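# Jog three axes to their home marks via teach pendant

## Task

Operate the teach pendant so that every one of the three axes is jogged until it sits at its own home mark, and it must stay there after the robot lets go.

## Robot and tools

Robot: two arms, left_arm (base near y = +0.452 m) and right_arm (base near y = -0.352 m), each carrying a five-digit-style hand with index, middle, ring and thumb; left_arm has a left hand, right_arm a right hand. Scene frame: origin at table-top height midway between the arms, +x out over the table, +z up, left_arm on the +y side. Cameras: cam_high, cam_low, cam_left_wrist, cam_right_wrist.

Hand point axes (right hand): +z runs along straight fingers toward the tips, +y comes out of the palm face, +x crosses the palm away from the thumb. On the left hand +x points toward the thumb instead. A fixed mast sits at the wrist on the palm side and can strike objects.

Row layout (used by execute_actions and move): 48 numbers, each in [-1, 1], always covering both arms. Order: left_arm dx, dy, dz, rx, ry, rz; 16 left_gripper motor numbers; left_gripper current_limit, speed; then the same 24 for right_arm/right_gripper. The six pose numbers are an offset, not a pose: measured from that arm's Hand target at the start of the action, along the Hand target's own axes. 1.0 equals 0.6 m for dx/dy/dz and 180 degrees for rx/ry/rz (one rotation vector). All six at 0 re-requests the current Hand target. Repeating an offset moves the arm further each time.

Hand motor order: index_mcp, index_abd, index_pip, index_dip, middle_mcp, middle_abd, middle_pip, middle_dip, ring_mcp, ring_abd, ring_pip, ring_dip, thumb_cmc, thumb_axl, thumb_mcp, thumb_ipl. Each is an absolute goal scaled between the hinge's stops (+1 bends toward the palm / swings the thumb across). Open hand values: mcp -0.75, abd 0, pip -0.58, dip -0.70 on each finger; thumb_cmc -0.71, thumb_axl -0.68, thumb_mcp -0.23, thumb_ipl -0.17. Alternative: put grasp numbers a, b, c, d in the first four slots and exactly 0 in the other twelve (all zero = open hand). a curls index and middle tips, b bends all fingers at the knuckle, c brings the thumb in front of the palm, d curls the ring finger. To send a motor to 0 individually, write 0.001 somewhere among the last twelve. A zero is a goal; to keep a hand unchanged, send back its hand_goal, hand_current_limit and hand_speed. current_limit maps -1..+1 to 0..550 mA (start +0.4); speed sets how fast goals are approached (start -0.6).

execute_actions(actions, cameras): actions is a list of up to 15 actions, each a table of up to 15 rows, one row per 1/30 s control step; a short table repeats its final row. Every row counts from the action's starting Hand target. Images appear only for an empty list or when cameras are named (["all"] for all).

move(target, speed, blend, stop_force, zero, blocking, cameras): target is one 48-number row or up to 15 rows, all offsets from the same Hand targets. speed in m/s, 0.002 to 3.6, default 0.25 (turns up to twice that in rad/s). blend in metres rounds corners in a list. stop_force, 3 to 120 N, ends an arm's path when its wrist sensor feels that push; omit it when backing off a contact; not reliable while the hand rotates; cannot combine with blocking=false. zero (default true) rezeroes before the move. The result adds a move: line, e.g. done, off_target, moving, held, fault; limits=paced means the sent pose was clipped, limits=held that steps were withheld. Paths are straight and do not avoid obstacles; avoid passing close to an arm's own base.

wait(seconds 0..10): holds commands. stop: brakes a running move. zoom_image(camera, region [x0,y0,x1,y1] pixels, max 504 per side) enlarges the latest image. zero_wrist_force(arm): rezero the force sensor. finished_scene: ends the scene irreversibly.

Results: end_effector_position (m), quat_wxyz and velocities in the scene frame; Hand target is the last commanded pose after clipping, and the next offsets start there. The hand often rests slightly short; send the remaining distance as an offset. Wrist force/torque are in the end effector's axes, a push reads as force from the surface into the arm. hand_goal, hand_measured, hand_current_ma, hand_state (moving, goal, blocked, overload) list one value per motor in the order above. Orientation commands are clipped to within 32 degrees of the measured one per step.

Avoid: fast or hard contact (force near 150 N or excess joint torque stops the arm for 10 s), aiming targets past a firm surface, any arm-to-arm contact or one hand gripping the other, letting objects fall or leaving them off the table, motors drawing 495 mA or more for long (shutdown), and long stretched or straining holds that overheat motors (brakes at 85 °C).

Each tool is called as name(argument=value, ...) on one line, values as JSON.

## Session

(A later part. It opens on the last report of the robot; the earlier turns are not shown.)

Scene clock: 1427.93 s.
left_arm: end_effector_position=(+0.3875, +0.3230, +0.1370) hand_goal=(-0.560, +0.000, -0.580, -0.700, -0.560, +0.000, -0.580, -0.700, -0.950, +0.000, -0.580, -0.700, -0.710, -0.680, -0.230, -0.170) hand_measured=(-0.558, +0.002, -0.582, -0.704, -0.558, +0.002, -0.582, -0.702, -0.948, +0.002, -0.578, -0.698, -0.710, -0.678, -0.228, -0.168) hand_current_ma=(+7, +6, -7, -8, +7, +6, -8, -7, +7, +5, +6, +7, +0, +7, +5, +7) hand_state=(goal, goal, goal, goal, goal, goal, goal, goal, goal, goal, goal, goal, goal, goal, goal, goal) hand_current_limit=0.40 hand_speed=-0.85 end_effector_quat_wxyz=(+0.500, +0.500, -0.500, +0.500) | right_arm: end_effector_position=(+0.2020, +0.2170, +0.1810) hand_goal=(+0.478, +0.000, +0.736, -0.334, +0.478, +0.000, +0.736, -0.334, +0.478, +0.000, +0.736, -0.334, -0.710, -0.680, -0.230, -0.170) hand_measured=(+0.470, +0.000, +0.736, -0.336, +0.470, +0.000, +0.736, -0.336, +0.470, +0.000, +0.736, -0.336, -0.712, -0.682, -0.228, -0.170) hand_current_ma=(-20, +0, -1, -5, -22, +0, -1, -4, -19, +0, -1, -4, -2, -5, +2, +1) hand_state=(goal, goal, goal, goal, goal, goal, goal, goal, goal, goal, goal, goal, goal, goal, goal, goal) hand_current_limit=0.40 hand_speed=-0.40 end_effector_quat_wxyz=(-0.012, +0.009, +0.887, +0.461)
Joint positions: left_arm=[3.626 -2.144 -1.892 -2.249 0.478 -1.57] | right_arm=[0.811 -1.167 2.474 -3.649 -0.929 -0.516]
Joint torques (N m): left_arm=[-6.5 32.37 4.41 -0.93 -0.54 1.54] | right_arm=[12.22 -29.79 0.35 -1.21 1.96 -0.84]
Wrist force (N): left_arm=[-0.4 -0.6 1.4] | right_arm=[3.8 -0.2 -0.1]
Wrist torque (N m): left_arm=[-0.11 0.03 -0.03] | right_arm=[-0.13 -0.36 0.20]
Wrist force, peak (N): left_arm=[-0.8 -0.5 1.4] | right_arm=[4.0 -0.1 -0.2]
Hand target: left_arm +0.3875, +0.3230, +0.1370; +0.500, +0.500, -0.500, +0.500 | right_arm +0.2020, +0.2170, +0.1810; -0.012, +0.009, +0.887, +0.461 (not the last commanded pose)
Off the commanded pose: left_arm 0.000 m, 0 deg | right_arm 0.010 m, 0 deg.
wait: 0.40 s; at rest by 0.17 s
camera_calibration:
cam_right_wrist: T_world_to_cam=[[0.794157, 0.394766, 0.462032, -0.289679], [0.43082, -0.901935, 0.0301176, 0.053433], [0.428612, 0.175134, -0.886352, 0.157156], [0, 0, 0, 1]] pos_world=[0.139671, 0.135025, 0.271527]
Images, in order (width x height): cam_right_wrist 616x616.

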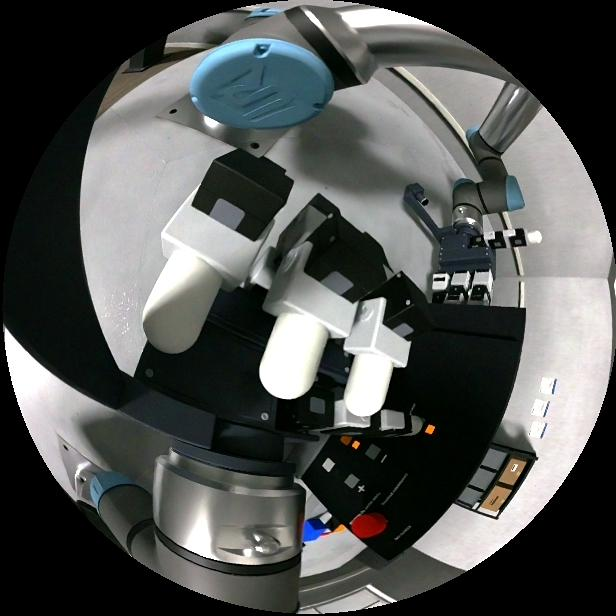

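move(target=[0,0,0,0,0,0,-0.56,0,-0.58,-0.70,-0.56,0,-0.58,-0.70,-0.95,0,-0.58,-0.70,-0.71,-0.68,-0.23,-0.17,0.4,-0.85,0.0582,-0.0016,0.0007,0,0,0,0.479,0,0.737,-0.333,0.479,0,0.737,-0.333,0.479,0,0.737,-0.333,-0.71,-0.68,-0.23,-0.17,0.4,-0.4], speed=0.08)

move(target=[0,0,0,0,0,0,-0.36,0,-0.58,-0.70,-0.36,0,-0.58,-0.70,-0.95,0,-0.58,-0.70,-0.71,-0.68,-0.23,-0.17,0.4,-0.9,0,0,0,0,0,0,0.479,0,0.737,-0.333,0.479,0,0.737,-0.333,0.479,0,0.737,-0.333,-0.71,-0.68,-0.23,-0.17,0.4,-0.4], cameras=["cam_right_wrist"])

zoom_image(camera="cam_right_wrist", region=[330, 400, 470, 560])

Scene clock: 1439.07 s.
left_arm: end_effector_position=(+0.3875, +0.3230, +0.1370) hand_goal=(-0.560, +0.000, -0.580, -0.700, -0.560, +0.000, -0.580, -0.700, -0.950, +0.000, -0.580, -0.700, -0.710, -0.680, -0.230, -0.170) hand_measured=(-0.558, +0.002, -0.582, -0.704, -0.558, +0.002, -0.582, -0.702, -0.948, +0.002, -0.578, -0.698, -0.710, -0.678, -0.228, -0.168) hand_current_ma=(+7, +6, -7, -8, +7, +6, -8, -7, +7, +5, +6, +7, +0, +7, +5, +7) hand_state=(goal, goal, goal, goal, goal, goal, goal, goal, goal, goal, goal, goal, goal, goal, goal, goal) hand_current_limit=0.40 hand_speed=-0.85 end_effector_quat_wxyz=(+0.500, +0.500, -0.500, +0.500) | right_arm: end_effector_position=(+0.1670, +0.2169, +0.1810) hand_goal=(+0.478, +0.000, +0.736, -0.334, +0.478, +0.000, +0.736, -0.334, +0.478, +0.000, +0.736, -0.334, -0.710, -0.680, -0.230, -0.170) hand_measured=(+0.470, +0.000, +0.736, -0.336, +0.470, +0.000, +0.736, -0.336, +0.470, +0.000, +0.736, -0.336, -0.714, -0.682, -0.228, -0.170) hand_current_ma=(-20, +0, -1, -5, -22, +0, -1, -4, -19, +0, -1, -4, -11, -5, +3, +1) hand_state=(goal, goal, goal, goal, goal, goal, goal, goal, goal, goal, goal, goal, goal, goal, goal, goal) hand_current_limit=0.40 hand_speed=-0.40 end_effector_quat_wxyz=(-0.012, +0.009, +0.887, +0.461)
Joint positions: left_arm=[3.626 -2.144 -1.892 -2.249 0.478 -1.57] | right_arm=[0.886 -1.168 2.505 -3.716 -0.982 -0.452]
Joint torques (N m): left_arm=[-5.85 33.5 2.73 -0.61 -0.53 1.56] | right_arm=[-11.92 -16.44 -18.3 -0.6 2.45 -1.2]
Wrist force (N): left_arm=[-0.5 -0.7 1.4] | right_arm=[-0.3 -0.3 0.4]
Wrist torque (N m): left_arm=[-0.12 0.04 -0.03] | right_arm=[-0.18 0.01 0.06]
Wrist force, peak (N): left_arm=[-0.3 -0.8 1.6] | right_arm=[4.2 -0.2 -0.3]
Hand target: left_arm +0.3875, +0.3230, +0.1370; +0.500, +0.500, -0.500, +0.500 | right_arm +0.1670, +0.2169, +0.1810; -0.012, +0.009, +0.887, +0.461
Off the commanded pose: left_arm 0.000 m, 0 deg | right_arm 0.000 m, 0 deg.
move: done

Scene clock: 1439.80 s.
left_arm: end_effector_position=(+0.3875, +0.3230, +0.1370) hand_goal=(-0.360, +0.000, -0.580, -0.700, -0.360, +0.000, -0.580, -0.700, -0.950, +0.000, -0.580, -0.700, -0.710, -0.680, -0.230, -0.170) hand_measured=(-0.480, +0.004, -0.602, -0.712, -0.480, +0.004, -0.606, -0.712, -0.948, +0.002, -0.578, -0.698, -0.710, -0.678, -0.228, -0.168) hand_current_ma=(-385, +9, -74, -41, -385, +8, -89, -38, +7, +5, +6, +7, +0, +7, +5, +7) hand_state=(blocked, goal, blocked, goal, blocked, goal, blocked, goal, goal, goal, goal, goal, goal, goal, goal, goal) hand_current_limit=0.40 hand_speed=-0.90 end_effector_quat_wxyz=(+0.500, +0.500, -0.500, +0.500) | right_arm: end_effector_position=(+0.1670, +0.2169, +0.1810) hand_goal=(+0.478, +0.000, +0.736, -0.334, +0.478, +0.000, +0.736, -0.334, +0.478, +0.000, +0.736, -0.334, -0.710, -0.680, -0.230, -0.170) hand_measured=(+0.470, +0.000, +0.736, -0.336, +0.470, +0.000, +0.736, -0.336, +0.470, +0.000, +0.736, -0.336, -0.714, -0.682, -0.228, -0.170) hand_current_ma=(-20, +0, -1, -5, -22, +0, -1, -4, -19, +0, -1, -4, -11, -5, +3, +1) hand_state=(goal, goal, goal, goal, goal, goal, goal, goal, goal, goal, goal, goal, goal, goal, goal, goal) hand_current_limit=0.40 hand_speed=-0.40 end_effector_quat_wxyz=(-0.012, +0.009, +0.887, +0.461)
Joint positions: left_arm=[3.626 -2.144 -1.892 -2.249 0.478 -1.57] | right_arm=[0.886 -1.168 2.504 -3.716 -0.982 -0.451]
Joint torques (N m): left_arm=[-5.31 32.32 2.46 -0.71 0.44 1.65] | right_arm=[-12.63 -16.19 -17.4 -0.99 0.26 0.9]
Wrist force (N): left_arm=[-0.7 -3.9 3.7] | right_arm=[0.1 -0.1 0.2]
Wrist torque (N m): left_arm=[0.05 0.05 -0.03] | right_arm=[-0.14 -0.04 0.10]
Wrist force, peak (N): left_arm=[-0.5 -4.0 3.8] | right_arm=[-0.3 -0.5 0.5]
Hand target: left_arm +0.3875, +0.3230, +0.1370; +0.500, +0.500, -0.500, +0.500 | right_arm +0.1670, +0.2169, +0.1810; -0.012, +0.009, +0.887, +0.461
Off the commanded pose: left_arm 0.000 m, 0 deg | right_arm 0.000 m, 0 deg.
move: done
camera_calibration:
cam_right_wrist: T_world_to_cam=[[0.794157, 0.394766, 0.462032, -0.261883], [0.43082, -0.901935, 0.0301176, 0.0685117], [0.428612, 0.175134, -0.886352, 0.172158], [0, 0, 0, 1]] pos_world=[0.104671, 0.135025, 0.271527]
Images, in order (width x height): cam_right_wrist 616x616.

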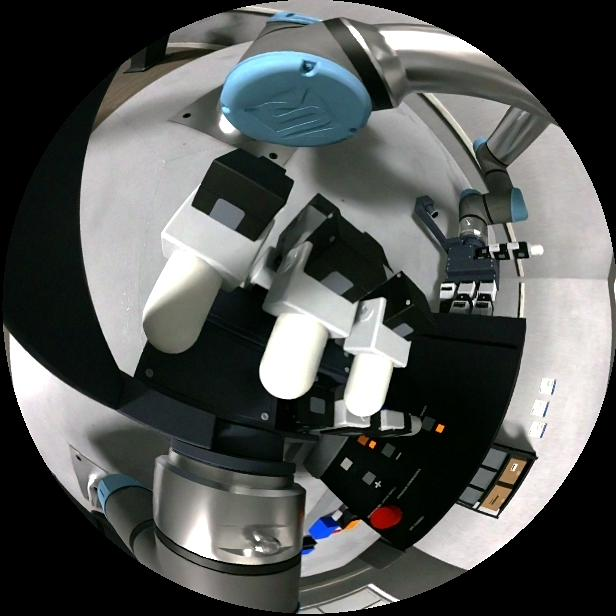

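Scaled by 3.150 from the camera's 616x616 image, which has a finer 880x880 frame.

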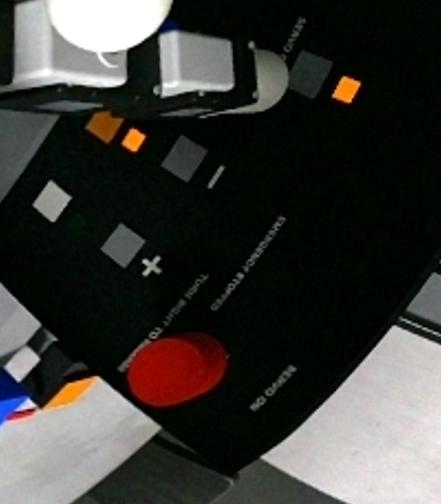

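move(target=[0,0,0,0,0,0,-0.30,0,-0.58,-0.70,-0.30,0,-0.58,-0.70,-0.95,0,-0.58,-0.70,-0.71,-0.68,-0.23,-0.17,0.6,-0.93,0,0,0,0,0,0,0.479,0,0.737,-0.333,0.479,0,0.737,-0.333,0.479,0,0.737,-0.333,-0.71,-0.68,-0.23,-0.17,0.4,-0.4], cameras=["cam_right_wrist"])

zoom_image(camera="cam_right_wrist", region=[330, 400, 470, 560])

Scene clock: 1449.90 s.
left_arm: end_effector_position=(+0.3875, +0.3230, +0.1370) hand_goal=(-0.300, +0.000, -0.580, -0.700, -0.300, +0.000, -0.580, -0.700, -0.950, +0.000, -0.580, -0.700, -0.710, -0.680, -0.230, -0.170) hand_measured=(-0.474, +0.004, -0.604, -0.714, -0.474, +0.004, -0.610, -0.714, -0.948, +0.002, -0.578, -0.698, -0.710, -0.678, -0.228, -0.168) hand_current_ma=(-440, +9, -87, -49, -440, +8, -104, -44, +7, +5, +6, +7, +0, +7, +5, +7) hand_state=(blocked, goal, blocked, goal, blocked, goal, blocked, goal, goal, goal, goal, goal, goal, goal, goal, goal) hand_current_limit=0.60 hand_speed=-0.93 end_effector_quat_wxyz=(+0.500, +0.500, -0.500, +0.500) | right_arm: end_effector_position=(+0.1670, +0.2169, +0.1810) hand_goal=(+0.478, +0.000, +0.736, -0.334, +0.478, +0.000, +0.736, -0.334, +0.478, +0.000, +0.736, -0.334, -0.710, -0.680, -0.230, -0.170) hand_measured=(+0.470, +0.000, +0.736, -0.336, +0.470, +0.000, +0.736, -0.336, +0.470, +0.000, +0.736, -0.336, -0.714, -0.682, -0.228, -0.170) hand_current_ma=(-20, +0, -1, -5, -22, +0, -1, -4, -19, +0, -1, -4, -11, -5, +3, +1) hand_state=(goal, goal, goal, goal, goal, goal, goal, goal, goal, goal, goal, goal, goal, goal, goal, goal) hand_current_limit=0.40 hand_speed=-0.40 end_effector_quat_wxyz=(-0.012, +0.009, +0.887, +0.461)
Joint positions: left_arm=[3.626 -2.144 -1.892 -2.249 0.478 -1.57] | right_arm=[0.886 -1.168 2.504 -3.716 -0.982 -0.451]
Joint torques (N m): left_arm=[-6.07 33.65 0.91 -0.55 1.83 1.53] | right_arm=[-13.03 -16.14 -18.41 -1.82 -0.94 1.02]
Wrist force (N): left_arm=[-0.6 -4.2 4.1] | right_arm=[-0.1 -0.3 0.4]
Wrist torque (N m): left_arm=[0.08 0.03 -0.01] | right_arm=[-0.18 -0.01 0.07]
Wrist force, peak (N): left_arm=[-0.5 -4.4 4.2] | right_arm=[-0.2 -0.6 0.4]
Hand target: left_arm +0.3875, +0.3230, +0.1370; +0.500, +0.500, -0.500, +0.500 | right_arm +0.1670, +0.2169, +0.1810; -0.012, +0.009, +0.887, +0.461
Off the commanded pose: left_arm 0.000 m, 0 deg | right_arm 0.000 m, 0 deg.
move: done
camera_calibration:
cam_right_wrist: T_world_to_cam=[[0.794157, 0.394766, 0.462032, -0.261883], [0.43082, -0.901935, 0.0301176, 0.0685117], [0.428612, 0.175134, -0.886352, 0.172158], [0, 0, 0, 1]] pos_world=[0.104671, 0.135025, 0.271527]
Images, in order (width x height): cam_right_wrist 616x616.

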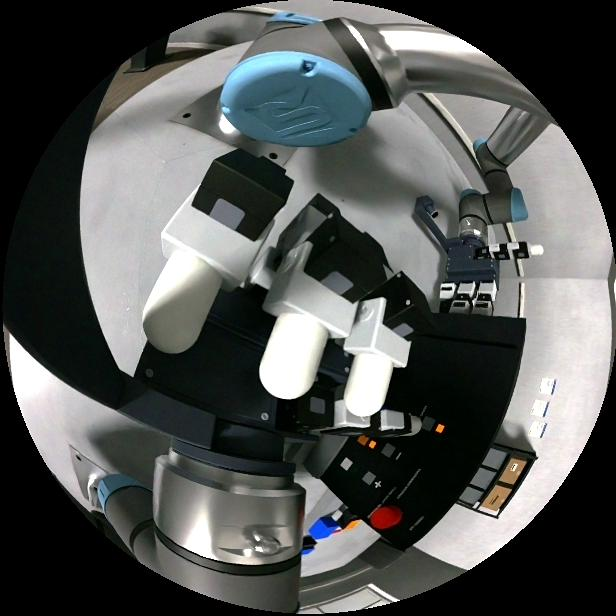

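Scaled by 3.150 from the camera's 616x616 image, which has a finer 880x880 frame.

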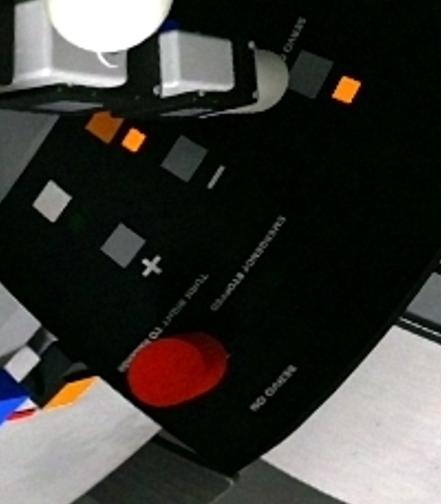

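move(target=[0,0.0067,0,0,0,0,-0.30,0,-0.58,-0.70,-0.30,0,-0.58,-0.70,-0.95,0,-0.58,-0.70,-0.71,-0.68,-0.23,-0.17,0.6,-0.93,0,0,0,0,0,0,0.479,0,0.737,-0.333,0.479,0,0.737,-0.333,0.479,0,0.737,-0.333,-0.71,-0.68,-0.23,-0.17,0.4,-0.4], speed=0.02, cameras=["cam_right_wrist"])

zoom_image(camera="cam_right_wrist", region=[330, 400, 470, 560])

Scene clock: 1510.83 s.
left_arm: end_effector_position=(+0.3834, +0.3230, +0.1370) hand_goal=(-0.300, +0.000, -0.580, -0.700, -0.300, +0.000, -0.580, -0.700, -0.950, +0.000, -0.580, -0.700, -0.710, -0.680, -0.230, -0.170) hand_measured=(-0.470, +0.000, -0.614, -0.716, -0.472, +0.000, -0.620, -0.716, -0.948, +0.002, -0.578, -0.698, -0.710, -0.678, -0.228, -0.168) hand_current_ma=(-440, +1, -127, -56, -440, +0, -148, -50, +7, +5, +6, +7, +0, +7, +5, +7) hand_state=(blocked, goal, blocked, goal, blocked, goal, blocked, goal, goal, goal, goal, goal, goal, goal, goal, goal) hand_current_limit=0.60 hand_speed=-0.93 end_effector_quat_wxyz=(+0.500, +0.500, -0.500, +0.500) | right_arm: end_effector_position=(+0.1670, +0.2169, +0.1810) hand_goal=(+0.478, +0.000, +0.736, -0.334, +0.478, +0.000, +0.736, -0.334, +0.478, +0.000, +0.736, -0.334, -0.710, -0.680, -0.230, -0.170) hand_measured=(+0.470, +0.000, +0.736, -0.336, +0.470, +0.000, +0.736, -0.336, +0.470, +0.000, +0.736, -0.336, -0.714, -0.682, -0.228, -0.170) hand_current_ma=(-20, +0, -1, -5, -22, +0, -1, -4, -19, +0, -1, -4, -11, -5, +3, +1) hand_state=(goal, goal, goal, goal, goal, goal, goal, goal, goal, goal, goal, goal, goal, goal, goal, goal) hand_current_limit=0.40 hand_speed=-0.40 end_effector_quat_wxyz=(-0.012, +0.009, +0.887, +0.461)
Joint positions: left_arm=[3.63 -2.137 -1.905 -2.243 0.482 -1.57] | right_arm=[0.886 -1.168 2.504 -3.716 -0.982 -0.451]
Joint torques (N m): left_arm=[-4.5 33.05 13.3 -0.31 2.11 0.75] | right_arm=[-12.96 -17.2 -18.05 -2.82 -0.96 1.05]
Wrist force (N): left_arm=[-0.3 -7.9 -2.9] | right_arm=[-0.2 -0.6 0.6]
Wrist torque (N m): left_arm=[0.53 0.06 0.01] | right_arm=[-0.24 0.00 0.06]
Wrist force, peak (N): left_arm=[0.3 -10.2 -3.8] | right_arm=[-0.2 -0.6 0.6]
Hand target: left_arm +0.3835, +0.3230, +0.1370; +0.500, +0.500, -0.500, +0.500 | right_arm +0.1670, +0.2169, +0.1810; -0.012, +0.009, +0.887, +0.461
Off the commanded pose: left_arm 0.000 m, 0 deg | right_arm 0.000 m, 0 deg.
move: done
camera_calibration:
cam_right_wrist: T_world_to_cam=[[0.794157, 0.394766, 0.462032, -0.261883], [0.43082, -0.901935, 0.0301176, 0.0685117], [0.428612, 0.175134, -0.886352, 0.172158], [0, 0, 0, 1]] pos_world=[0.104671, 0.135025, 0.271527]
Images, in order (width x height): cam_right_wrist 616x616.

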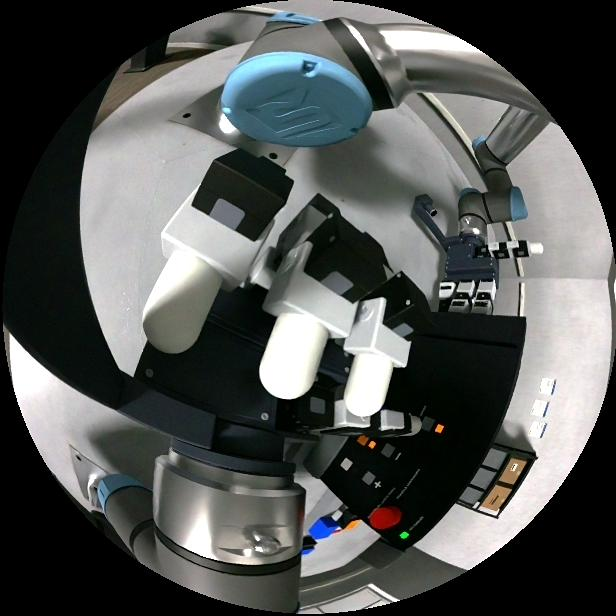

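Scaled by 3.150 from the camera's 616x616 image, which has a finer 880x880 frame.

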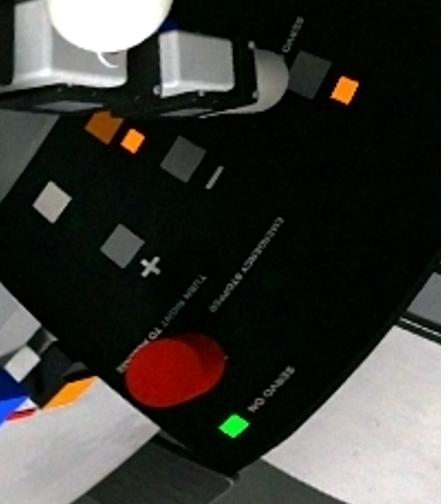

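move(target=[0,0,0,0,0,0,-0.30,0,-0.58,-0.70,-0.30,0,-0.58,-0.70,-0.95,0,-0.58,-0.70,-0.71,-0.68,-0.23,-0.17,0.6,-0.93,0.0065,-0.0883,-0.0385,0,0,0,0.479,0,0.737,-0.333,0.479,0,0.737,-0.333,0.479,0,0.737,-0.333,-0.71,-0.68,-0.23,-0.17,0.4,-0.4], speed=0.1, cameras=["cam_right_wrist","cam_high"])

zoom_image(camera="cam_right_wrist", region=[350, 330, 490, 490])

zoom_image(camera="cam_high", region=[150, 160, 510, 280])

Scene clock: 1524.83 s.
left_arm: end_effector_position=(+0.3835, +0.3230, +0.1370) hand_goal=(-0.300, +0.000, -0.580, -0.700, -0.300, +0.000, -0.580, -0.700, -0.950, +0.000, -0.580, -0.700, -0.710, -0.680, -0.230, -0.170) hand_measured=(-0.470, +0.000, -0.614, -0.716, -0.472, +0.000, -0.620, -0.716, -0.948, +0.002, -0.578, -0.698, -0.710, -0.678, -0.228, -0.168) hand_current_ma=(-440, +1, -127, -56, -440, +0, -148, -50, +7, +5, +6, +7, +0, +7, +5, +7) hand_state=(blocked, goal, blocked, goal, blocked, goal, blocked, goal, goal, goal, goal, goal, goal, goal, goal, goal) hand_current_limit=0.60 hand_speed=-0.93 end_effector_quat_wxyz=(+0.500, +0.500, -0.500, +0.500) | right_arm: end_effector_position=(+0.1621, +0.1676, +0.1511) hand_goal=(+0.478, +0.000, +0.736, -0.334, +0.478, +0.000, +0.736, -0.334, +0.478, +0.000, +0.736, -0.334, -0.710, -0.680, -0.230, -0.170) hand_measured=(+0.470, +0.000, +0.736, -0.336, +0.470, +0.000, +0.736, -0.336, +0.470, +0.000, +0.736, -0.336, -0.716, -0.682, -0.228, -0.170) hand_current_ma=(-20, +0, -1, -5, -22, +0, -1, -4, -19, +0, -1, -4, -13, -5, +3, +1) hand_state=(goal, goal, goal, goal, goal, goal, goal, goal, goal, goal, goal, goal, goal, goal, goal, goal) hand_current_limit=0.40 hand_speed=-0.40 end_effector_quat_wxyz=(-0.012, +0.009, +0.887, +0.461)
Joint positions: left_arm=[3.63 -2.137 -1.904 -2.243 0.482 -1.57] | right_arm=[0.783 -1.083 2.648 -3.891 -0.909 -0.542]
Joint torques (N m): left_arm=[-10.34 28.83 15.72 -4.09 0.78 -1.22] | right_arm=[6.39 -19.52 -1.72 -2.74 -0.21 -0.8]
Wrist force (N): left_arm=[0.0 -7.3 -2.0] | right_arm=[-0.3 -0.5 -0.1]
Wrist torque (N m): left_arm=[0.47 0.03 0.03] | right_arm=[-0.15 0.01 -0.03]
Wrist force, peak (N): left_arm=[-0.2 -7.9 -3.1] | right_arm=[-0.1 -2.1 -0.4]
Hand target: left_arm +0.3835, +0.3230, +0.1370; +0.500, +0.500, -0.500, +0.500 | right_arm +0.1620, +0.1676, +0.1510; -0.012, +0.009, +0.887, +0.461
Off the commanded pose: left_arm 0.000 m, 0 deg | right_arm 0.000 m, 0 deg.
move: done
camera_calibration:
cam_right_wrist: T_world_to_cam=[[0.79426, 0.39468, 0.46193, -0.224694], [0.430705, -0.901991, 0.0301045, 0.0270772], [0.428538, 0.175045, -0.886405, 0.156418], [0, 0, 0, 1]] pos_world=[0.0997716, 0.0857253, 0.241627]
Images, in order (width x height): cam_high 672x504, cam_right_wrist 616x616.

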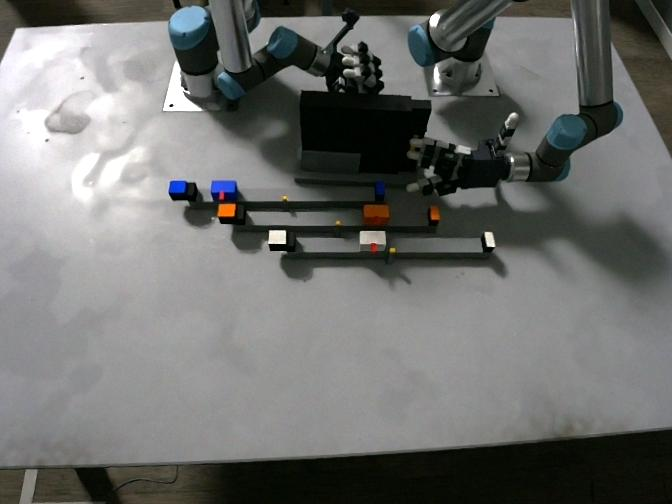

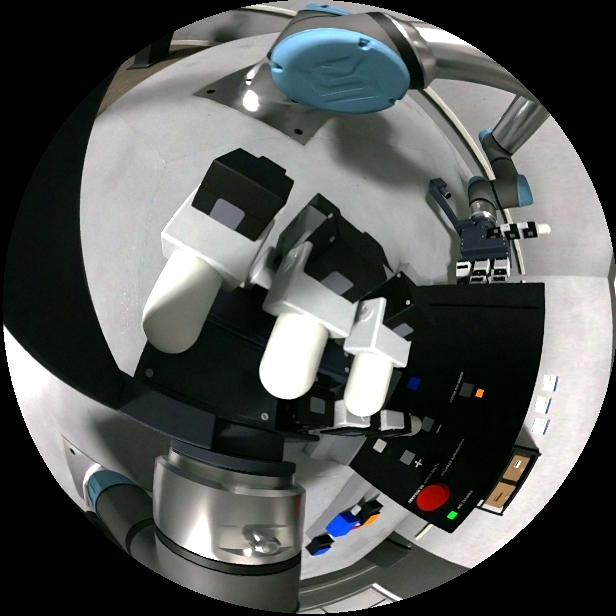

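Scaled by 3.150 from the camera's 616x616 image, which has a finer 880x880 frame.

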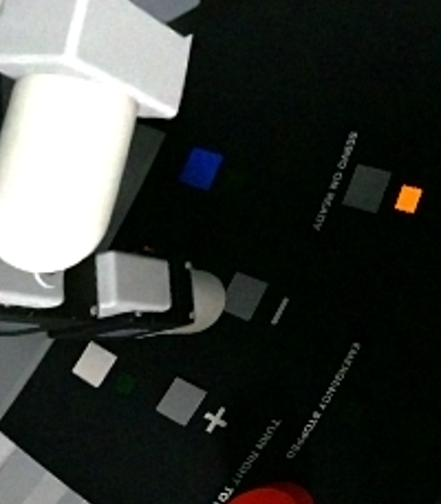

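Scaled by 1.400.

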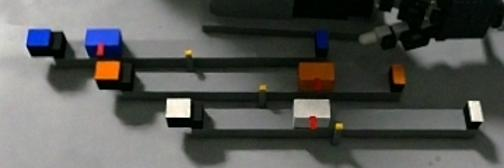

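move(target=[0,0,0,0,0,0,-0.30,0,-0.58,-0.70,-0.30,0,-0.58,-0.70,-0.95,0,-0.58,-0.70,-0.71,-0.68,-0.23,-0.17,0.6,-0.93,-0.0666,0.0018,-0.0009,0,0,0,0.479,0,0.737,-0.333,0.479,0,0.737,-0.333,0.479,0,0.737,-0.333,-0.71,-0.68,-0.23,-0.17,0.4,-0.4], speed=0.02, stop_force=7, cameras=["cam_high"])

move(target=[0,0,0,0,0,0,-0.30,0,-0.58,-0.70,-0.30,0,-0.58,-0.70,-0.95,0,-0.58,-0.70,-0.71,-0.68,-0.23,-0.17,0.6,-0.93,0.0167,0,0,0,0,0,0.479,0,0.737,-0.333,0.479,0,0.737,-0.333,0.479,0,0.737,-0.333,-0.71,-0.68,-0.23,-0.17,0.4,-0.4], speed=0.05, cameras=["cam_high","cam_right_wrist"])

zoom_image(camera="cam_high", region=[150, 160, 510, 280])

zoom_image(camera="cam_right_wrist", region=[330, 370, 490, 550])

Scene clock: 1550.27 s.
left_arm: end_effector_position=(+0.3835, +0.3230, +0.1370) hand_goal=(-0.300, +0.000, -0.580, -0.700, -0.300, +0.000, -0.580, -0.700, -0.950, +0.000, -0.580, -0.700, -0.710, -0.680, -0.230, -0.170) hand_measured=(-0.470, +0.004, -0.616, -0.718, -0.472, +0.004, -0.620, -0.716, -0.948, +0.002, -0.578, -0.698, -0.710, -0.678, -0.228, -0.168) hand_current_ma=(-440, +10, -133, -59, -440, +10, -148, -50, +7, +5, +6, +7, +0, +7, +5, +7) hand_state=(blocked, goal, blocked, goal, blocked, goal, blocked, goal, goal, goal, goal, goal, goal, goal, goal, goal) hand_current_limit=0.60 hand_speed=-0.93 end_effector_quat_wxyz=(+0.500, +0.500, -0.500, +0.500) | right_arm: end_effector_position=(+0.1936, +0.1676, +0.1511) hand_goal=(+0.478, +0.000, +0.736, -0.334, +0.478, +0.000, +0.736, -0.334, +0.478, +0.000, +0.736, -0.334, -0.710, -0.680, -0.230, -0.170) hand_measured=(+0.470, +0.000, +0.736, -0.336, +0.470, +0.000, +0.736, -0.336, +0.470, +0.000, +0.736, -0.336, -0.718, -0.682, -0.230, -0.170) hand_current_ma=(-20, +0, -1, -5, -22, +0, -1, -4, -19, +0, -1, -4, -19, -5, +0, -1) hand_state=(goal, goal, goal, goal, goal, goal, goal, goal, goal, goal, goal, goal, goal, goal, goal, goal) hand_current_limit=0.40 hand_speed=-0.40 end_effector_quat_wxyz=(-0.012, +0.009, +0.887, +0.461)
Joint positions: left_arm=[3.63 -2.137 -1.904 -2.243 0.482 -1.57] | right_arm=[0.71 -1.097 2.619 -3.804 -0.86 -0.612]
Joint torques (N m): left_arm=[-10.54 28.47 11.94 -4 3.37 -0.31] | right_arm=[10.83 -15.02 5.75 -0.74 2 -0.89]
Wrist force (N): left_arm=[-0.2 -8.3 -1.9] | right_arm=[5.7 0.0 -0.3]
Wrist torque (N m): left_arm=[0.51 0.03 0.01] | right_arm=[-0.08 -0.59 0.40]
Wrist force, peak (N): left_arm=[-0.3 -9.0 -2.7] | right_arm=[19.7 0.1 -0.2]
Hand target: left_arm +0.3835, +0.3230, +0.1370; +0.500, +0.500, -0.500, +0.500 | right_arm +0.1936, +0.1676, +0.1511; -0.012, +0.009, +0.887, +0.461 (not the last commanded pose)
Off the commanded pose: left_arm 0.000 m, 0 deg | right_arm 0.008 m, 0 deg.
move: contact (right_arm)
Images, in order (width x height): cam_high 672x504.

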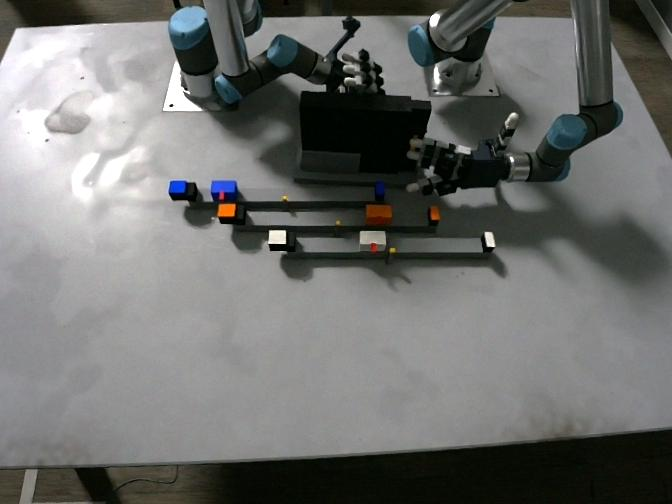

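Scene clock: 1551.00 s.
left_arm: end_effector_position=(+0.3835, +0.3230, +0.1370) hand_goal=(-0.300, +0.000, -0.580, -0.700, -0.300, +0.000, -0.580, -0.700, -0.950, +0.000, -0.580, -0.700, -0.710, -0.680, -0.230, -0.170) hand_measured=(-0.470, +0.004, -0.616, -0.718, -0.472, +0.004, -0.620, -0.716, -0.948, +0.002, -0.578, -0.698, -0.710, -0.678, -0.228, -0.168) hand_current_ma=(-440, +10, -133, -59, -440, +10, -148, -50, +7, +5, +6, +7, +0, +7, +5, +7) hand_state=(blocked, goal, blocked, goal, blocked, goal, blocked, goal, goal, goal, goal, goal, goal, goal, goal, goal) hand_current_limit=0.60 hand_speed=-0.93 end_effector_quat_wxyz=(+0.500, +0.500, -0.500, +0.500) | right_arm: end_effector_position=(+0.1834, +0.1676, +0.1513) hand_goal=(+0.478, +0.000, +0.736, -0.334, +0.478, +0.000, +0.736, -0.334, +0.478, +0.000, +0.736, -0.334, -0.710, -0.680, -0.230, -0.170) hand_measured=(+0.470, +0.000, +0.736, -0.336, +0.470, +0.000, +0.736, -0.336, +0.470, +0.000, +0.736, -0.336, -0.716, -0.682, -0.230, -0.170) hand_current_ma=(-20, +0, -1, -5, -22, +0, -1, -4, -19, +0, -1, -4, -17, -5, +1, -1) hand_state=(goal, goal, goal, goal, goal, goal, goal, goal, goal, goal, goal, goal, goal, goal, goal, goal) hand_current_limit=0.40 hand_speed=-0.40 end_effector_quat_wxyz=(-0.012, +0.009, +0.887, +0.461)
Joint positions: left_arm=[3.63 -2.137 -1.904 -2.243 0.482 -1.57] | right_arm=[0.732 -1.094 2.629 -3.831 -0.875 -0.59]
Joint torques (N m): left_arm=[-9.48 30.32 9.37 -3.91 3.26 -0.15] | right_arm=[-12.18 -17.66 -9.76 -0.37 2.61 -1.24]
Wrist force (N): left_arm=[-0.3 -7.9 -2.0] | right_arm=[-0.3 -0.6 0.1]
Wrist torque (N m): left_arm=[0.57 0.05 -0.01] | right_arm=[-0.18 -0.02 -0.02]
Wrist force, peak (N): left_arm=[-0.4 -8.4 -2.2] | right_arm=[5.5 0.0 0.0]
Hand target: left_arm +0.3835, +0.3230, +0.1370; +0.500, +0.500, -0.500, +0.500 | right_arm +0.1836, +0.1677, +0.1514; -0.012, +0.009, +0.887, +0.461
Off the commanded pose: left_arm 0.000 m, 0 deg | right_arm 0.000 m, 0 deg.
move: done
camera_calibration:
cam_right_wrist: T_world_to_cam=[[0.794123, 0.394752, 0.462102, -0.241735], [0.430801, -0.901943, 0.0301558, 0.0178689], [0.428694, 0.175127, -0.886314, 0.147419], [0, 0, 0, 1]] pos_world=[0.121072, 0.0857252, 0.241827]
Images, in order (width x height): cam_high 672x504, cam_right_wrist 616x616.

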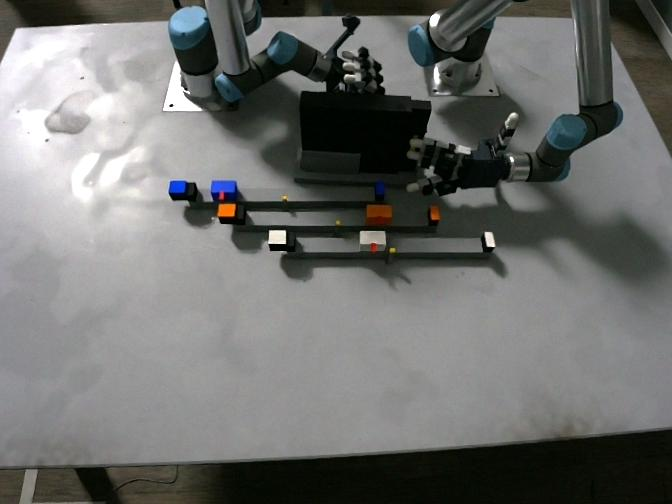

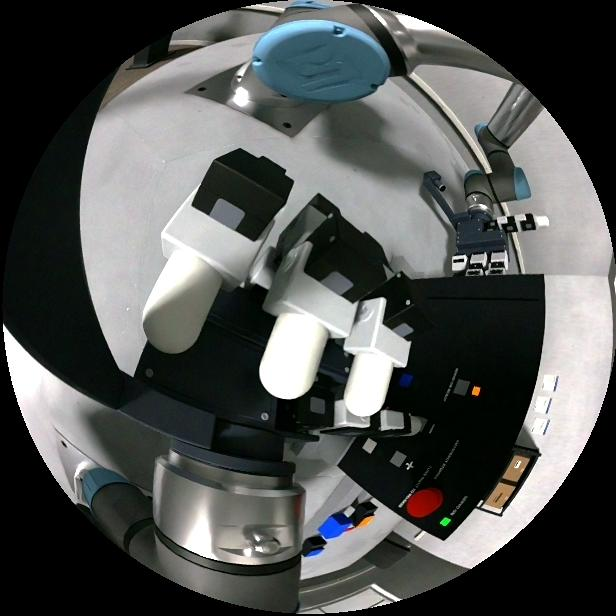

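Scaled by 1.400.

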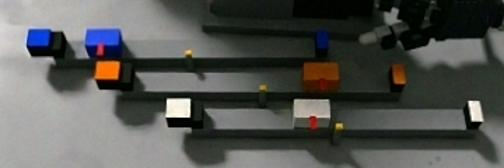

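Scaled by 2.800 from the camera's 616x616 image, which has a finer 880x880 frame.

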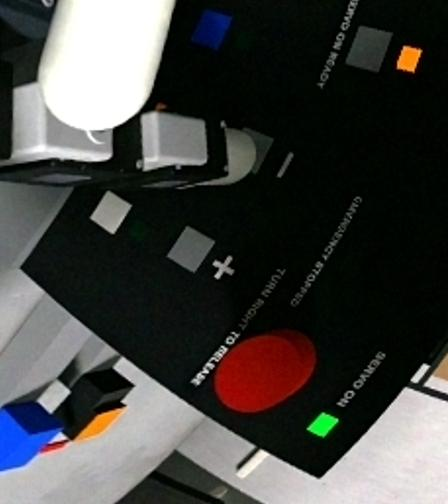

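move(target=[0,0,0,0,0,0,-0.30,0,-0.58,-0.70,-0.30,0,-0.58,-0.70,-0.95,0,-0.58,-0.70,-0.71,-0.68,-0.23,-0.17,0.6,-0.93,0.017,-0.0433,-0.0608,0,0,0,0.479,0,0.737,-0.333,0.479,0,0.737,-0.333,0.479,0,0.737,-0.333,-0.71,-0.68,-0.23,-0.17,0.4,-0.4], speed=0.08, cameras=["cam_right_wrist"])

zoom_image(camera="cam_right_wrist", region=[350, 330, 510, 490])

Scene clock: 1569.20 s.
left_arm: end_effector_position=(+0.3835, +0.3230, +0.1370) hand_goal=(-0.300, +0.000, -0.580, -0.700, -0.300, +0.000, -0.580, -0.700, -0.950, +0.000, -0.580, -0.700, -0.710, -0.680, -0.230, -0.170) hand_measured=(-0.470, +0.004, -0.616, -0.718, -0.472, +0.004, -0.620, -0.716, -0.948, +0.002, -0.578, -0.698, -0.710, -0.678, -0.228, -0.168) hand_current_ma=(-440, +10, -133, -59, -440, +10, -148, -50, +7, +5, +6, +7, +0, +7, +5, +7) hand_state=(blocked, goal, blocked, goal, blocked, goal, blocked, goal, goal, goal, goal, goal, goal, goal, goal, goal) hand_current_limit=0.60 hand_speed=-0.93 end_effector_quat_wxyz=(+0.500, +0.500, -0.500, +0.500) | right_arm: end_effector_position=(+0.1733, +0.1229, +0.1514) hand_goal=(+0.478, +0.000, +0.736, -0.334, +0.478, +0.000, +0.736, -0.334, +0.478, +0.000, +0.736, -0.334, -0.710, -0.680, -0.230, -0.170) hand_measured=(+0.470, +0.000, +0.736, -0.336, +0.470, +0.000, +0.736, -0.336, +0.470, +0.000, +0.736, -0.336, -0.716, -0.682, -0.230, -0.170) hand_current_ma=(-19, +0, -1, -5, -21, +0, -1, -4, -19, +0, -1, -4, -17, -5, +1, -1) hand_state=(goal, goal, goal, goal, goal, goal, goal, goal, goal, goal, goal, goal, goal, goal, goal, goal) hand_current_limit=0.40 hand_speed=-0.40 end_effector_quat_wxyz=(-0.012, +0.009, +0.887, +0.461)
Joint positions: left_arm=[3.63 -2.137 -1.904 -2.243 0.482 -1.57] | right_arm=[0.616 -1.123 2.771 -3.863 -0.801 -0.711]
Joint torques (N m): left_arm=[-7.99 33.47 -1.65 -3.8 3.17 0.51] | right_arm=[5.08 -11.7 0.21 -1.22 -0.07 -0.84]
Wrist force (N): left_arm=[-0.3 -7.9 -1.9] | right_arm=[-0.2 -0.3 0.1]
Wrist torque (N m): left_arm=[0.56 0.05 -0.01] | right_arm=[-0.11 0.00 0.00]
Wrist force, peak (N): left_arm=[-0.1 -8.5 -2.0] | right_arm=[-0.1 -1.0 -1.0]
Hand target: left_arm +0.3835, +0.3230, +0.1370; +0.500, +0.500, -0.500, +0.500 | right_arm +0.1732, +0.1229, +0.1514; -0.012, +0.009, +0.887, +0.461
Off the commanded pose: left_arm 0.000 m, 0 deg | right_arm 0.000 m, 0 deg.
move: done
camera_calibration:
cam_right_wrist: T_world_to_cam=[[0.794229, 0.394617, 0.462037, -0.216106], [0.430688, -0.902001, 0.0300414, -0.018057], [0.428612, 0.175134, -0.886352, 0.159684], [0, 0, 0, 1]] pos_world=[0.110972, 0.0410256, 0.241927]
Images, in order (width x height): cam_right_wrist 616x616.

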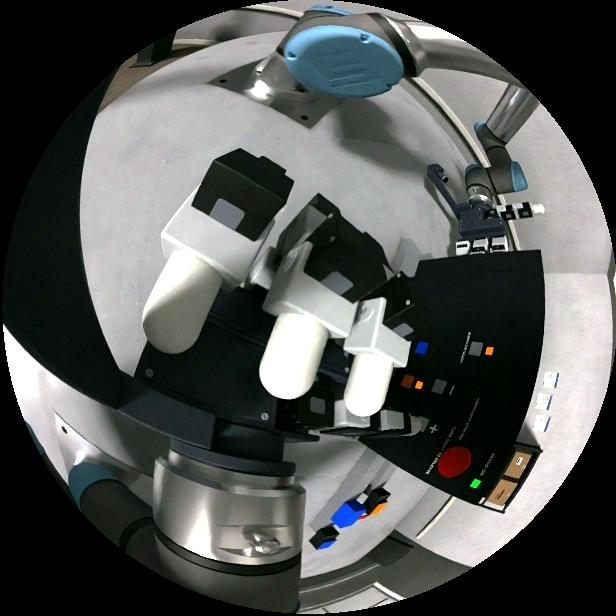

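Scaled by 3.150 from the camera's 616x616 image, which has a finer 880x880 frame.

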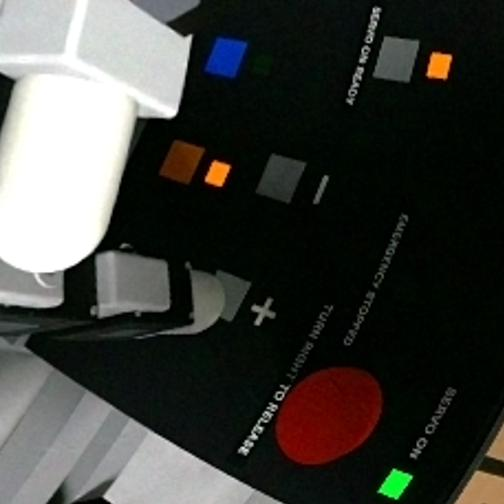

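move(target=[0,0,0,0,0,0,-0.30,0,-0.58,-0.70,-0.30,0,-0.58,-0.70,-0.95,0,-0.58,-0.70,-0.71,-0.68,-0.23,-0.17,0.6,-0.93,-0.05,0.0014,-0.0007,0,0,0,0.479,0,0.737,-0.333,0.479,0,0.737,-0.333,0.479,0,0.737,-0.333,-0.71,-0.68,-0.23,-0.17,0.4,-0.4], speed=0.015, stop_force=7, cameras=["cam_high"])

zoom_image(camera="cam_high", region=[150, 160, 510, 280])

wait(seconds=1.5, cameras=["cam_high","cam_right_wrist"])

zoom_image(camera="cam_high", region=[150, 160, 510, 280])

move(target=[0,0,0,0,0,0,-0.30,0,-0.58,-0.70,-0.30,0,-0.58,-0.70,-0.95,0,-0.58,-0.70,-0.71,-0.68,-0.23,-0.17,0.6,-0.93,0.02,0,0,0,0,0,0.479,0,0.737,-0.333,0.479,0,0.737,-0.333,0.479,0,0.737,-0.333,-0.71,-0.68,-0.23,-0.17,0.4,-0.4], speed=0.05, cameras=["cam_high"])

zoom_image(camera="cam_high", region=[150, 160, 510, 280])

Scene clock: 1589.63 s.
left_arm: end_effector_position=(+0.3835, +0.3230, +0.1370) hand_goal=(-0.300, +0.000, -0.580, -0.700, -0.300, +0.000, -0.580, -0.700, -0.950, +0.000, -0.580, -0.700, -0.710, -0.680, -0.230, -0.170) hand_measured=(-0.470, +0.004, -0.616, -0.718, -0.472, +0.004, -0.620, -0.716, -0.948, +0.002, -0.578, -0.698, -0.710, -0.678, -0.228, -0.168) hand_current_ma=(-440, +10, -133, -59, -440, +10, -148, -50, +7, +5, +6, +7, +0, +7, +5, +7) hand_state=(blocked, goal, blocked, goal, blocked, goal, blocked, goal, goal, goal, goal, goal, goal, goal, goal, goal) hand_current_limit=0.60 hand_speed=-0.93 end_effector_quat_wxyz=(+0.500, +0.500, -0.500, +0.500) | right_arm: end_effector_position=(+0.1894, +0.1229, +0.1514) hand_goal=(+0.478, +0.000, +0.736, -0.334, +0.478, +0.000, +0.736, -0.334, +0.478, +0.000, +0.736, -0.334, -0.710, -0.680, -0.230, -0.170) hand_measured=(+0.470, +0.000, +0.736, -0.336, +0.470, +0.000, +0.736, -0.336, +0.470, +0.000, +0.736, -0.336, -0.718, -0.682, -0.230, -0.170) hand_current_ma=(-19, +0, -1, -5, -21, +0, -1, -4, -19, +0, -1, -4, -21, -5, +1, -1) hand_state=(goal, goal, goal, goal, goal, goal, goal, goal, goal, goal, goal, goal, goal, goal, goal, goal) hand_current_limit=0.40 hand_speed=-0.40 end_effector_quat_wxyz=(-0.012, +0.009, +0.887, +0.461)
Joint positions: left_arm=[3.63 -2.137 -1.904 -2.243 0.482 -1.57] | right_arm=[0.58 -1.14 2.753 -3.799 -0.78 -0.752]
Joint torques (N m): left_arm=[-6.82 36.87 -1.68 -3.72 3.22 1.52] | right_arm=[11.38 -12.1 6.69 -0.79 -0.32 -0.89]
Wrist force (N): left_arm=[-0.7 -8.0 -1.9] | right_arm=[6.5 -0.3 0.0]
Wrist torque (N m): left_arm=[0.54 0.09 -0.04] | right_arm=[-0.12 -0.65 0.45]
Wrist force, peak (N): left_arm=[-0.2 -8.4 -2.0] | right_arm=[17.9 -0.3 -0.1]
Hand target: left_arm +0.3835, +0.3230, +0.1370; +0.500, +0.500, -0.500, +0.500 | right_arm +0.1894, +0.1229, +0.1514; -0.012, +0.009, +0.887, +0.461 (not the last commanded pose)
Off the commanded pose: left_arm 0.000 m, 0 deg | right_arm 0.014 m, 0 deg.
move: contact (right_arm)
Images, in order (width x height): cam_high 672x504.

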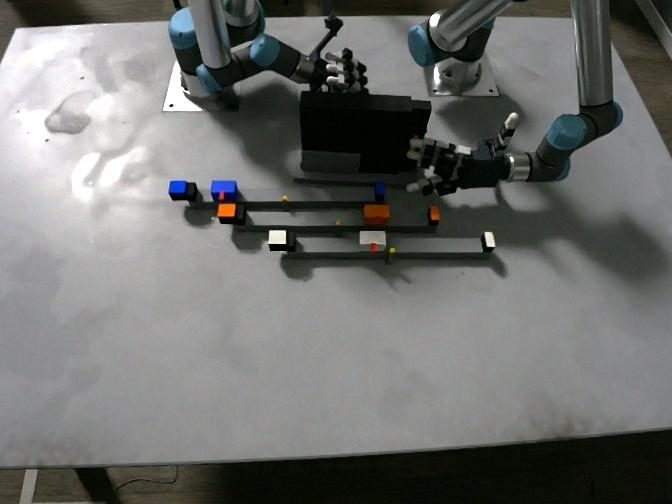

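Scaled by 1.400.

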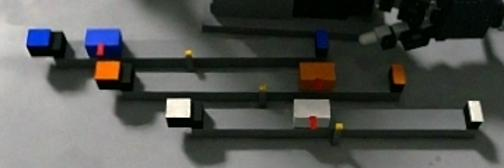

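Scene clock: 1591.13 s.
left_arm: end_effector_position=(+0.3835, +0.3230, +0.1370) hand_goal=(-0.300, +0.000, -0.580, -0.700, -0.300, +0.000, -0.580, -0.700, -0.950, +0.000, -0.580, -0.700, -0.710, -0.680, -0.230, -0.170) hand_measured=(-0.470, +0.004, -0.616, -0.718, -0.472, +0.004, -0.620, -0.716, -0.948, +0.002, -0.578, -0.698, -0.710, -0.678, -0.228, -0.168) hand_current_ma=(-440, +10, -133, -59, -440, +10, -148, -50, +7, +5, +6, +7, +0, +7, +5, +7) hand_state=(blocked, goal, blocked, goal, blocked, goal, blocked, goal, goal, goal, goal, goal, goal, goal, goal, goal) hand_current_limit=0.60 hand_speed=-0.93 end_effector_quat_wxyz=(+0.500, +0.500, -0.500, +0.500) | right_arm: end_effector_position=(+0.1894, +0.1229, +0.1514) hand_goal=(+0.478, +0.000, +0.736, -0.334, +0.478, +0.000, +0.736, -0.334, +0.478, +0.000, +0.736, -0.334, -0.710, -0.680, -0.230, -0.170) hand_measured=(+0.470, +0.000, +0.736, -0.336, +0.470, +0.000, +0.736, -0.336, +0.470, +0.000, +0.736, -0.336, -0.718, -0.682, -0.230, -0.170) hand_current_ma=(-19, +0, -1, -5, -21, +0, -1, -4, -19, +0, -1, -4, -21, -5, +1, -1) hand_state=(goal, goal, goal, goal, goal, goal, goal, goal, goal, goal, goal, goal, goal, goal, goal, goal) hand_current_limit=0.40 hand_speed=-0.40 end_effector_quat_wxyz=(-0.012, +0.009, +0.887, +0.461)
Joint positions: left_arm=[3.63 -2.137 -1.904 -2.243 0.482 -1.57] | right_arm=[0.58 -1.14 2.753 -3.799 -0.78 -0.752]
Joint torques (N m): left_arm=[-6.52 38.04 -2.95 -3.77 3.31 1.54] | right_arm=[11.44 -13.28 7.37 -0.87 1.92 -1.03]
Wrist force (N): left_arm=[-0.3 -8.0 -2.1] | right_arm=[6.4 -0.1 0.1]
Wrist torque (N m): left_arm=[0.56 0.04 0.00] | right_arm=[-0.09 -0.64 0.44]
Wrist force, peak (N): left_arm=[-0.1 -8.3 -2.1] | right_arm=[6.7 -0.1 -0.1]
Hand target: left_arm +0.3835, +0.3230, +0.1370; +0.500, +0.500, -0.500, +0.500 | right_arm +0.1894, +0.1229, +0.1514; -0.012, +0.009, +0.887, +0.461 (not the last commanded pose)
Off the commanded pose: left_arm 0.000 m, 0 deg | right_arm 0.014 m, 0 deg.
wait: 1.50 s; at rest by 0.17 s
camera_calibration:
cam_right_wrist: T_world_to_cam=[[0.79416, 0.394718, 0.462068, -0.228896], [0.430821, -0.901938, 0.0300163, -0.0250045], [0.428605, 0.175231, -0.886336, 0.152777], [0, 0, 0, 1]] pos_world=[0.127071, 0.0410254, 0.241928]
Images, in order (width x height): cam_high 672x504, cam_right_wrist 616x616.

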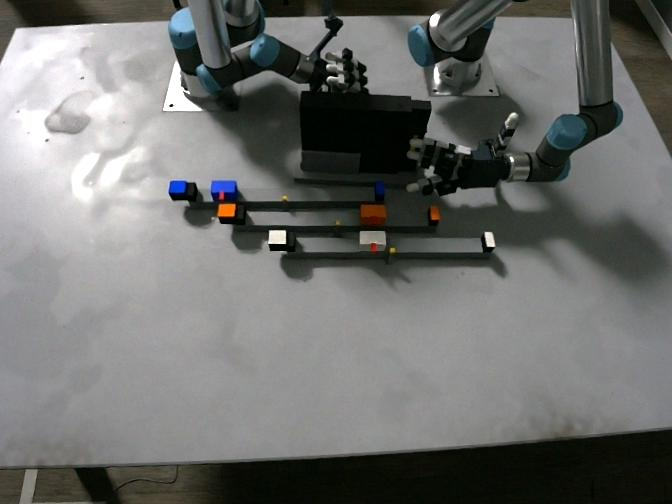

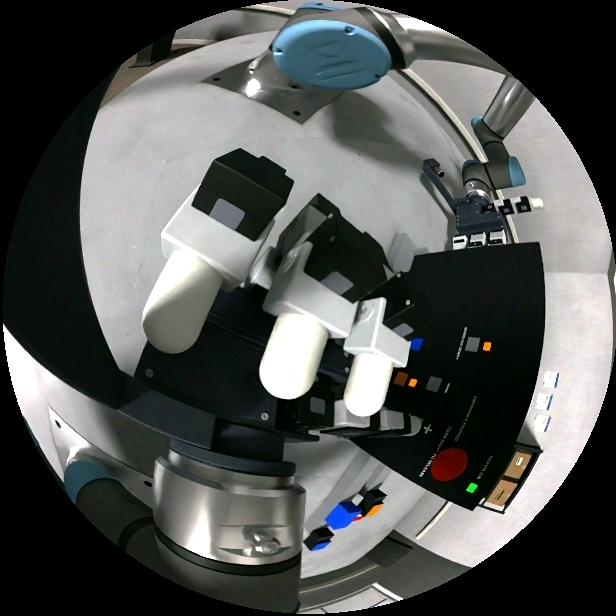

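Scaled by 1.400.

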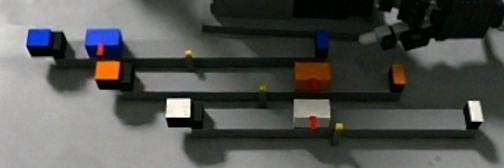

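Scene clock: 1591.90 s.
left_arm: end_effector_position=(+0.3835, +0.3230, +0.1370) hand_goal=(-0.300, +0.000, -0.580, -0.700, -0.300, +0.000, -0.580, -0.700, -0.950, +0.000, -0.580, -0.700, -0.710, -0.680, -0.230, -0.170) hand_measured=(-0.470, +0.004, -0.616, -0.718, -0.472, +0.004, -0.620, -0.716, -0.948, +0.002, -0.578, -0.698, -0.710, -0.678, -0.228, -0.168) hand_current_ma=(-440, +10, -133, -59, -440, +10, -148, -50, +7, +5, +6, +7, +0, +7, +5, +7) hand_state=(blocked, goal, blocked, goal, blocked, goal, blocked, goal, goal, goal, goal, goal, goal, goal, goal, goal) hand_current_limit=0.60 hand_speed=-0.93 end_effector_quat_wxyz=(+0.500, +0.500, -0.500, +0.500) | right_arm: end_effector_position=(+0.1772, +0.1229, +0.1516) hand_goal=(+0.478, +0.000, +0.736, -0.334, +0.478, +0.000, +0.736, -0.334, +0.478, +0.000, +0.736, -0.334, -0.710, -0.680, -0.230, -0.170) hand_measured=(+0.470, +0.000, +0.736, -0.336, +0.470, +0.000, +0.736, -0.336, +0.470, +0.000, +0.736, -0.336, -0.718, -0.682, -0.230, -0.170) hand_current_ma=(-19, +0, -1, -5, -21, +0, -1, -4, -19, +0, -1, -4, -20, -5, +1, -1) hand_state=(goal, goal, goal, goal, goal, goal, goal, goal, goal, goal, goal, goal, goal, goal, goal, goal) hand_current_limit=0.40 hand_speed=-0.40 end_effector_quat_wxyz=(-0.012, +0.009, +0.887, +0.461) end_effector_velocity=(+0.001, +0.000, -0.001) end_effector_angular_velocity=(+0.000, +0.003, +0.001)
Joint positions: left_arm=[3.63 -2.137 -1.904 -2.243 0.482 -1.57] | right_arm=[0.607 -1.129 2.767 -3.845 -0.796 -0.722]
Joint velocities: left_arm=[within noise] | right_arm=[-0.002 0 -0.002 0.005 0.003 -0.001]
Joint torques (N m): left_arm=[-5.73 37.95 -0.98 -3.8 3.27 1.57] | right_arm=[-12.66 -23.74 -12.44 -0.39 2.73 -1.27]
Wrist force (N): left_arm=[-0.3 -8.2 -2.0] | right_arm=[-0.2 -0.5 0.0]
Wrist torque (N m): left_arm=[0.53 0.05 -0.01] | right_arm=[-0.13 0.00 0.02]
Wrist force, peak (N): left_arm=[-0.2 -8.4 -2.0] | right_arm=[6.2 -0.2 -0.3]
Hand target: left_arm +0.3835, +0.3230, +0.1370; +0.500, +0.500, -0.500, +0.500 | right_arm +0.1774, +0.1230, +0.1517; -0.012, +0.009, +0.887, +0.461
Off the commanded pose: left_arm 0.000 m, 0 deg | right_arm 0.000 m, 0 deg.
move: done
Images, in order (width x height): cam_high 672x504.

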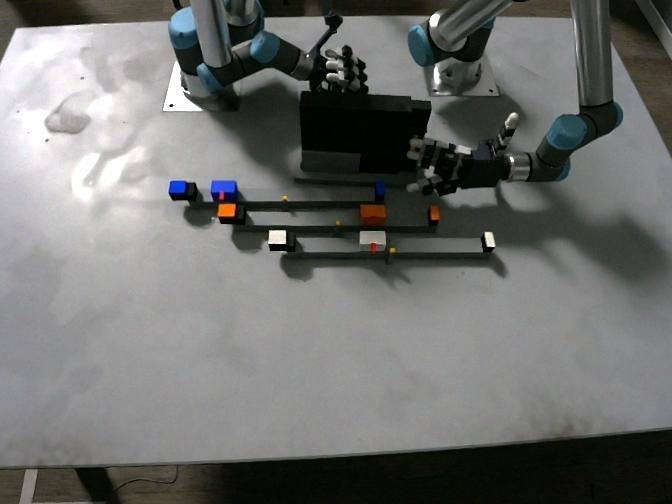

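Scaled by 1.400.

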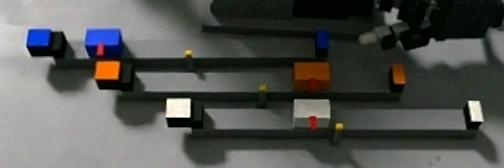

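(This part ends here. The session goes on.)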